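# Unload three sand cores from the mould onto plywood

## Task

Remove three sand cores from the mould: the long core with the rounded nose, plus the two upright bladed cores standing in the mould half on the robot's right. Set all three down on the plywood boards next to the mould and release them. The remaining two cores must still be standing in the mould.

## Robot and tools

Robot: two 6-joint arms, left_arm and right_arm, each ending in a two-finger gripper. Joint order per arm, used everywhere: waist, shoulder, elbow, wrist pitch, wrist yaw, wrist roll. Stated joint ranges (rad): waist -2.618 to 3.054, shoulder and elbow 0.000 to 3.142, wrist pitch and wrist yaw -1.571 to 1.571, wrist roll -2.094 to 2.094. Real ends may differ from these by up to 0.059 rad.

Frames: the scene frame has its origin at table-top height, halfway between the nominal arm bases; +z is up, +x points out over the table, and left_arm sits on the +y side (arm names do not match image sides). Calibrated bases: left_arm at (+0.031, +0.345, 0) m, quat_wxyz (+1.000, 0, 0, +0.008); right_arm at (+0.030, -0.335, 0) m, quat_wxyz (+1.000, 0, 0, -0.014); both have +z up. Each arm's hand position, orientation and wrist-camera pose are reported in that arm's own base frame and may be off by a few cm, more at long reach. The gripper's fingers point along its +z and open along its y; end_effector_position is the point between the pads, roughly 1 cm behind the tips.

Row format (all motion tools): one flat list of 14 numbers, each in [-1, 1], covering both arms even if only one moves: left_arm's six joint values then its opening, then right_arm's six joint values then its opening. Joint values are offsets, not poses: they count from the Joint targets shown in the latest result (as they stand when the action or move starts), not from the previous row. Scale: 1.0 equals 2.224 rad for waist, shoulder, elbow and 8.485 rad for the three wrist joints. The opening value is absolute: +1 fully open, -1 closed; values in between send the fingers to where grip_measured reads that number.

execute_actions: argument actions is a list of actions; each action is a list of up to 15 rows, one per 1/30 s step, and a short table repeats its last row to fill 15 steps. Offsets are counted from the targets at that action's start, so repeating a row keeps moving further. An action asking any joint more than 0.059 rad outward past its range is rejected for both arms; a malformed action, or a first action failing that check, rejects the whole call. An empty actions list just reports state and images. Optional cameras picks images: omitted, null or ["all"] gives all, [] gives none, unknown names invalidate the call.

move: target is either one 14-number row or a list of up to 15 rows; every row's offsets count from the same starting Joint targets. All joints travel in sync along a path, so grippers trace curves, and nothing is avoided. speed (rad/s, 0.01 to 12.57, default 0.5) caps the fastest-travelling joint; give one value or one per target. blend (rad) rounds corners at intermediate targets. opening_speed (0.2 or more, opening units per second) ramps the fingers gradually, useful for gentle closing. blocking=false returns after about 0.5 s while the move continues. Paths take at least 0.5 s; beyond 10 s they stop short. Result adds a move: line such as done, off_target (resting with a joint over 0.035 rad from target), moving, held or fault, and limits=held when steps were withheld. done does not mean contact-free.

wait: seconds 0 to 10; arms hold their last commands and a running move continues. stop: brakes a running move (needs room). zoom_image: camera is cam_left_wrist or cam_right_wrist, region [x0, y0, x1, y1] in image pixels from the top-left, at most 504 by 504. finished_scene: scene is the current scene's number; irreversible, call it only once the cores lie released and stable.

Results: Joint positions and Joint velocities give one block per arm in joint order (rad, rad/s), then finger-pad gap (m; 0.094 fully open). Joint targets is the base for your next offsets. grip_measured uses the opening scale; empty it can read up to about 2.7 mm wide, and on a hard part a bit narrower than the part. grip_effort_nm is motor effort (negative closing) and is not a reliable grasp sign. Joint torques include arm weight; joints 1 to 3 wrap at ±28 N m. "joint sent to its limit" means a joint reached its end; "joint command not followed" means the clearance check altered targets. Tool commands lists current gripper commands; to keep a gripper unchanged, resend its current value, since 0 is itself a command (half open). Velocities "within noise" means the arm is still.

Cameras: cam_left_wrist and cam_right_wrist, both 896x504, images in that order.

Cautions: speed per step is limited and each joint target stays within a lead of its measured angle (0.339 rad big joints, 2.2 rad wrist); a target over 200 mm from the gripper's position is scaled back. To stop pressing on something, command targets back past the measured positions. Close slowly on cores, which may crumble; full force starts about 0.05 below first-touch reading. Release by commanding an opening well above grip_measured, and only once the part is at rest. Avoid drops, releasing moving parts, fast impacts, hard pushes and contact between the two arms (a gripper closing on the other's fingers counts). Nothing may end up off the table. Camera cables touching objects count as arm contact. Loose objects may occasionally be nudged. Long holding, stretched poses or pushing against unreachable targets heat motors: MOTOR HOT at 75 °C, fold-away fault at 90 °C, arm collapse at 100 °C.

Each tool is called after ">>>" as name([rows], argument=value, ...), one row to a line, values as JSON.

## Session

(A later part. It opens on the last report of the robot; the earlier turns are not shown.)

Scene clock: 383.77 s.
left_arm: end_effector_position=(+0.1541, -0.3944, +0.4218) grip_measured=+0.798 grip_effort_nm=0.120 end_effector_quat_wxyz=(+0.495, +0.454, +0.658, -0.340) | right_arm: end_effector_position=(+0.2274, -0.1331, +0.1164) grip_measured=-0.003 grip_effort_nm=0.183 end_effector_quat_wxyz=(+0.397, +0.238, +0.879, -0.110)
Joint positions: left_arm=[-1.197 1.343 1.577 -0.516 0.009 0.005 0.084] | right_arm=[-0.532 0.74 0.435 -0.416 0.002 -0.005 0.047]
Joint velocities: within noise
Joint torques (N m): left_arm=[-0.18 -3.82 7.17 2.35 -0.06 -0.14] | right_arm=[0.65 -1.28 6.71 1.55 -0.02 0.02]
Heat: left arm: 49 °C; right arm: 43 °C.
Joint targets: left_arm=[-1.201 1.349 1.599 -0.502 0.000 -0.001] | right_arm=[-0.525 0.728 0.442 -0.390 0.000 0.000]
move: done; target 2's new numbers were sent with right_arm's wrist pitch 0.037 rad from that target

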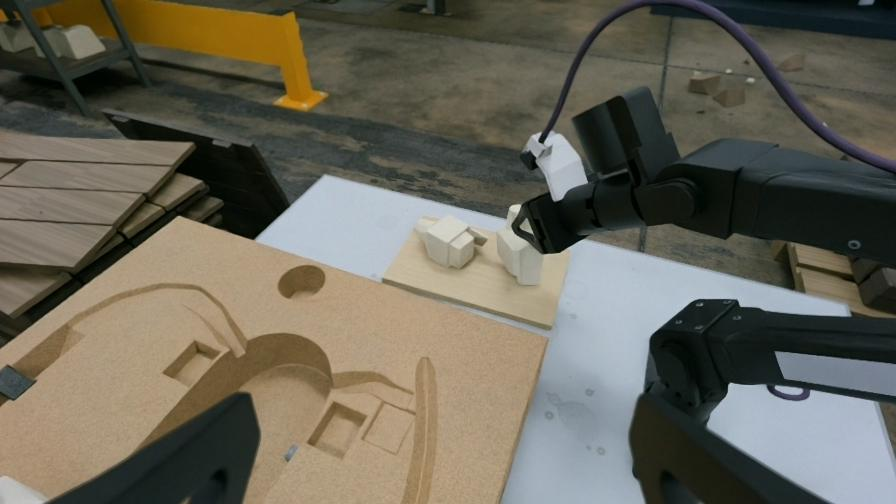

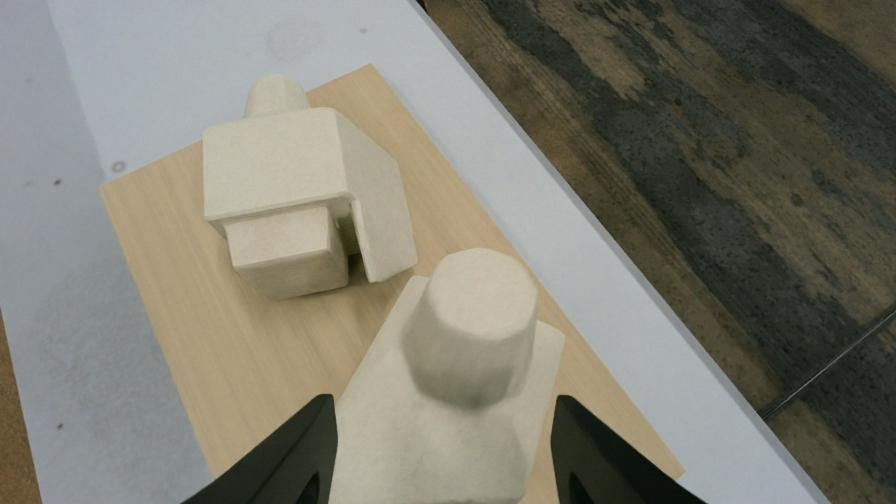

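>>> move([
  [0,0,0,0,0,0,0.8,0,0,0,0,0,0,0.0],
  [0,0,0,0,0,0,0.8,0,0,0,0,0,0,0.95],
], speed=0.2, opening_speed=0.6)

>>> zoom_image(camera="cam_left_wrist", region=[440, 170, 600, 310])

Scene clock: 400.70 s.
left_arm: end_effector_position=(+0.1541, -0.3944, +0.4218) grip_measured=+0.798 grip_effort_nm=0.120 end_effector_quat_wxyz=(+0.495, +0.454, +0.658, -0.340) | right_arm: end_effector_position=(+0.2275, -0.1332, +0.1166) grip_measured=+0.947 grip_effort_nm=0.183 end_effector_quat_wxyz=(+0.398, +0.238, +0.879, -0.110)
Joint positions: left_arm=[-1.197 1.343 1.577 -0.516 0.009 0.005 0.084] | right_arm=[-0.532 0.74 0.435 -0.415 0.002 -0.005 0.091]
Joint velocities: within noise
Joint torques (N m): left_arm=[-0.21 -3.69 7.21 2.34 -0.08 -0.11] | right_arm=[0.66 -1.28 6.67 1.52 -0.02 0.02]
Heat: left arm: 49 °C; right arm: 42 °C.
Joint targets: left_arm=[-1.201 1.349 1.599 -0.502 0.000 -0.001] | right_arm=[-0.525 0.728 0.442 -0.390 0.000 0.000]
move: done

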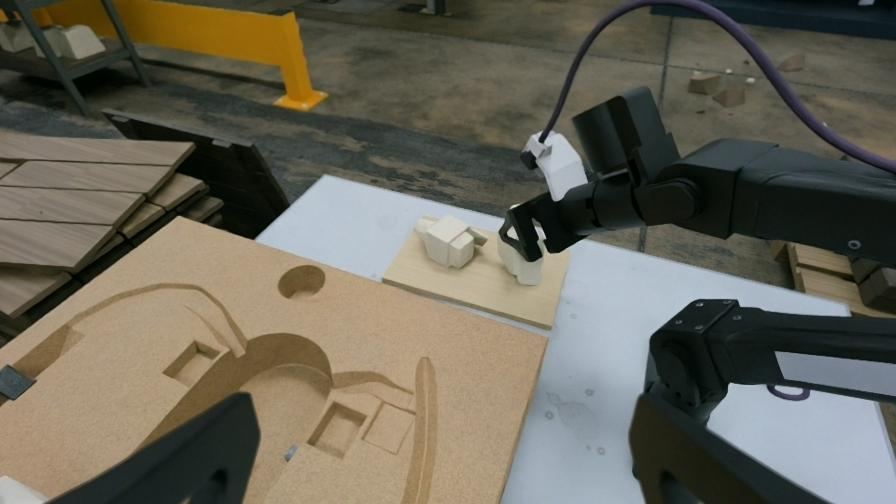

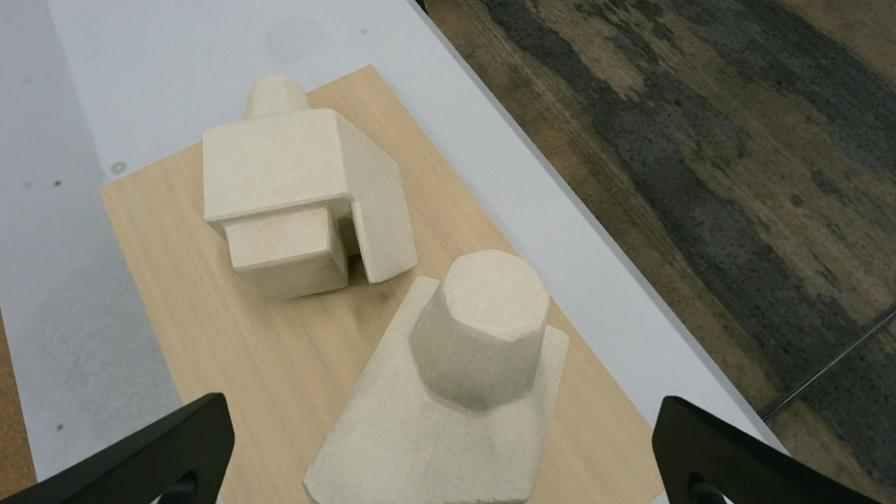

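Scaled by 3.150.

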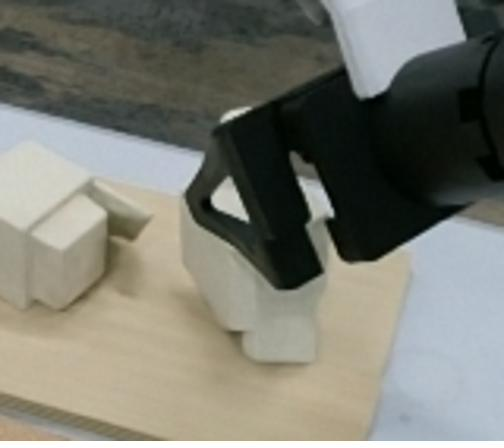

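>>> move(target=[0,0,0,0,0,0,0.8,0,0.0,0.022,-0.0058,0,0,0.95], speed=0.08, cameras=["cam_right_wrist","cam_left_wrist"])

>>> zoom_image(camera="cam_left_wrist", region=[440, 170, 600, 310])

Scene clock: 405.67 s.
left_arm: end_effector_position=(+0.1541, -0.3944, +0.4218) grip_measured=+0.798 grip_effort_nm=0.120 end_effector_quat_wxyz=(+0.495, +0.454, +0.658, -0.340) | right_arm: end_effector_position=(+0.2280, -0.1334, +0.1222) grip_measured=+0.947 grip_effort_nm=0.178 end_effector_quat_wxyz=(+0.399, +0.237, +0.879, -0.111)
Joint positions: left_arm=[-1.197 1.343 1.577 -0.516 0.009 0.005 0.084] | right_arm=[-0.532 0.74 0.457 -0.435 0.002 -0.005 0.091]
Joint velocities: within noise
Joint torques (N m): left_arm=[-0.23 -3.81 7.21 2.36 -0.1 -0.11] | right_arm=[0.66 -1.29 8.92 1.27 -0.03 0.02]
Heat: left arm: 49 °C; right arm: 42 °C.
Joint targets: left_arm=[-1.201 1.349 1.599 -0.502 0.000 -0.001] | right_arm=[-0.525 0.728 0.491 -0.439 0.000 0.000]
move: done

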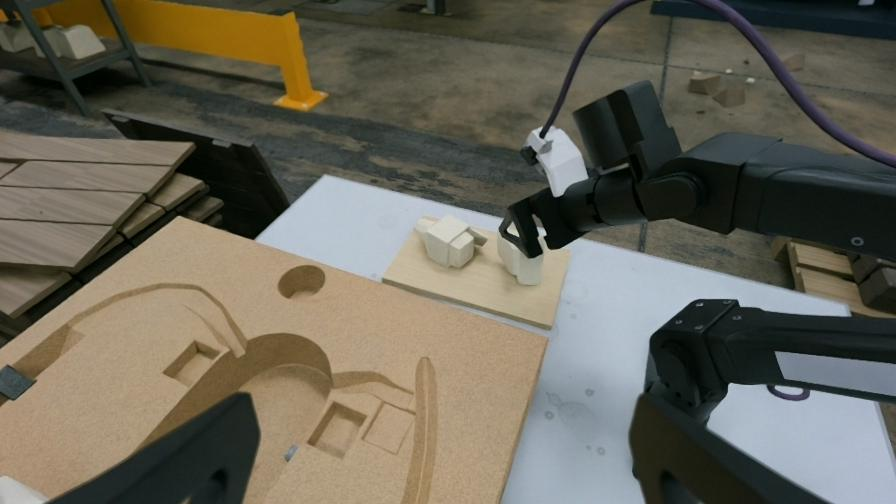

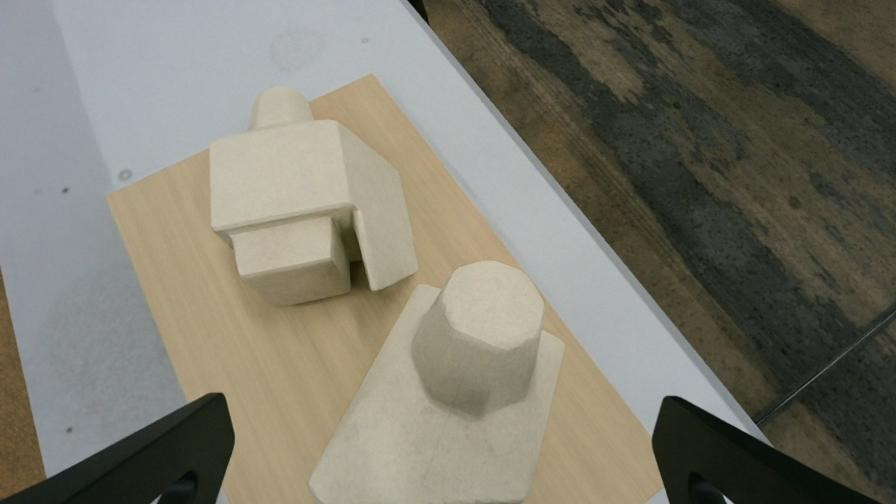

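Scaled by 3.150.

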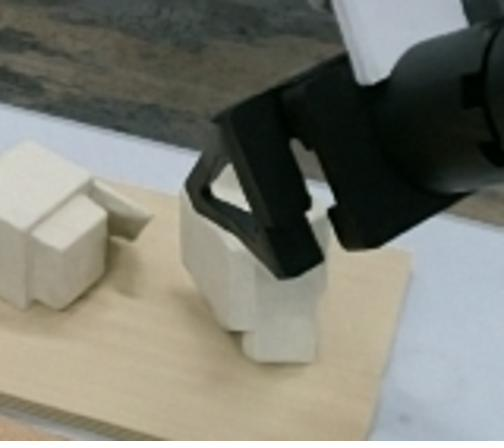

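>>> move(target=[0,0,0,0,0,0,0.8,0,0.0,0.09,-0.024,0,0,0.95], speed=0.2)

>>> zoom_image(camera="cam_left_wrist", region=[380, 150, 600, 330])

Scene clock: 409.27 s.
left_arm: end_effector_position=(+0.1541, -0.3944, +0.4218) grip_measured=+0.798 grip_effort_nm=0.120 end_effector_quat_wxyz=(+0.495, +0.454, +0.658, -0.340) | right_arm: end_effector_position=(+0.2255, -0.1320, +0.1730) grip_measured=+0.947 grip_effort_nm=0.178 end_effector_quat_wxyz=(+0.399, +0.237, +0.879, -0.111)
Joint positions: left_arm=[-1.197 1.343 1.577 -0.516 0.009 0.005 0.084] | right_arm=[-0.532 0.74 0.659 -0.636 0.002 -0.005 0.091]
Joint velocities: within noise
Joint torques (N m): left_arm=[-0.21 -3.82 7.17 2.34 -0.07 -0.12] | right_arm=[0.64 -1.2 8.69 1.23 -0.03 0.02]
Heat: left arm: 49 °C; right arm: 42 °C.
Joint targets: left_arm=[-1.201 1.349 1.599 -0.502 0.000 -0.001] | right_arm=[-0.525 0.728 0.691 -0.643 0.000 0.000]
move: done

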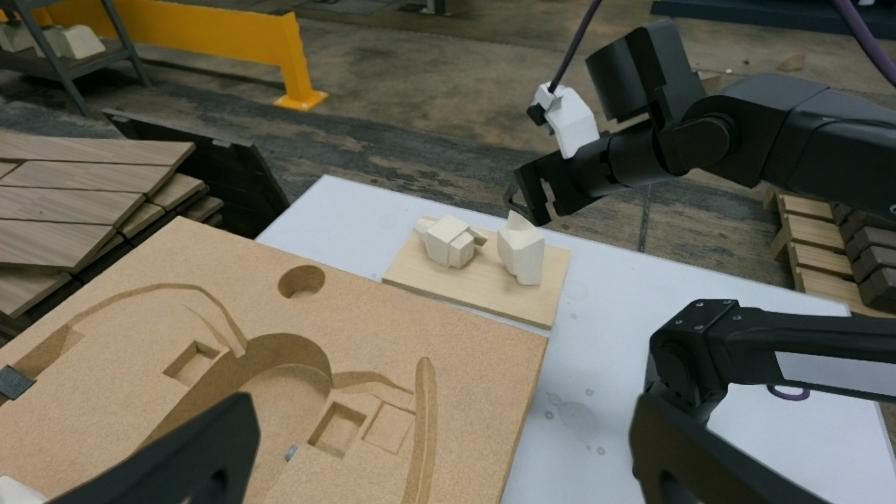

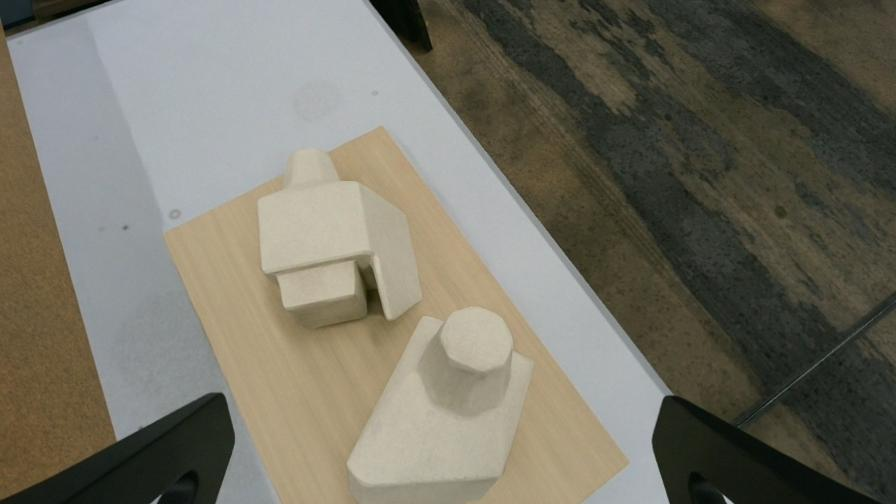

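Scaled by 2.291.

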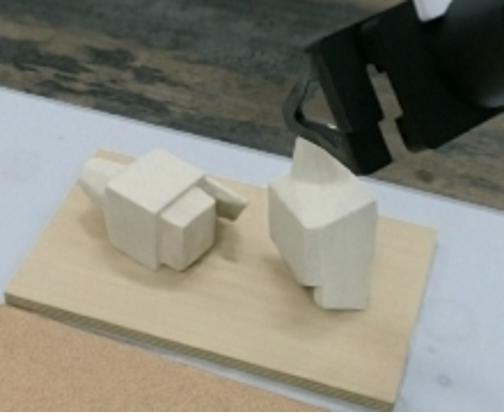

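>>> finished_scene(scene=2)

The scene is finished: the task was done.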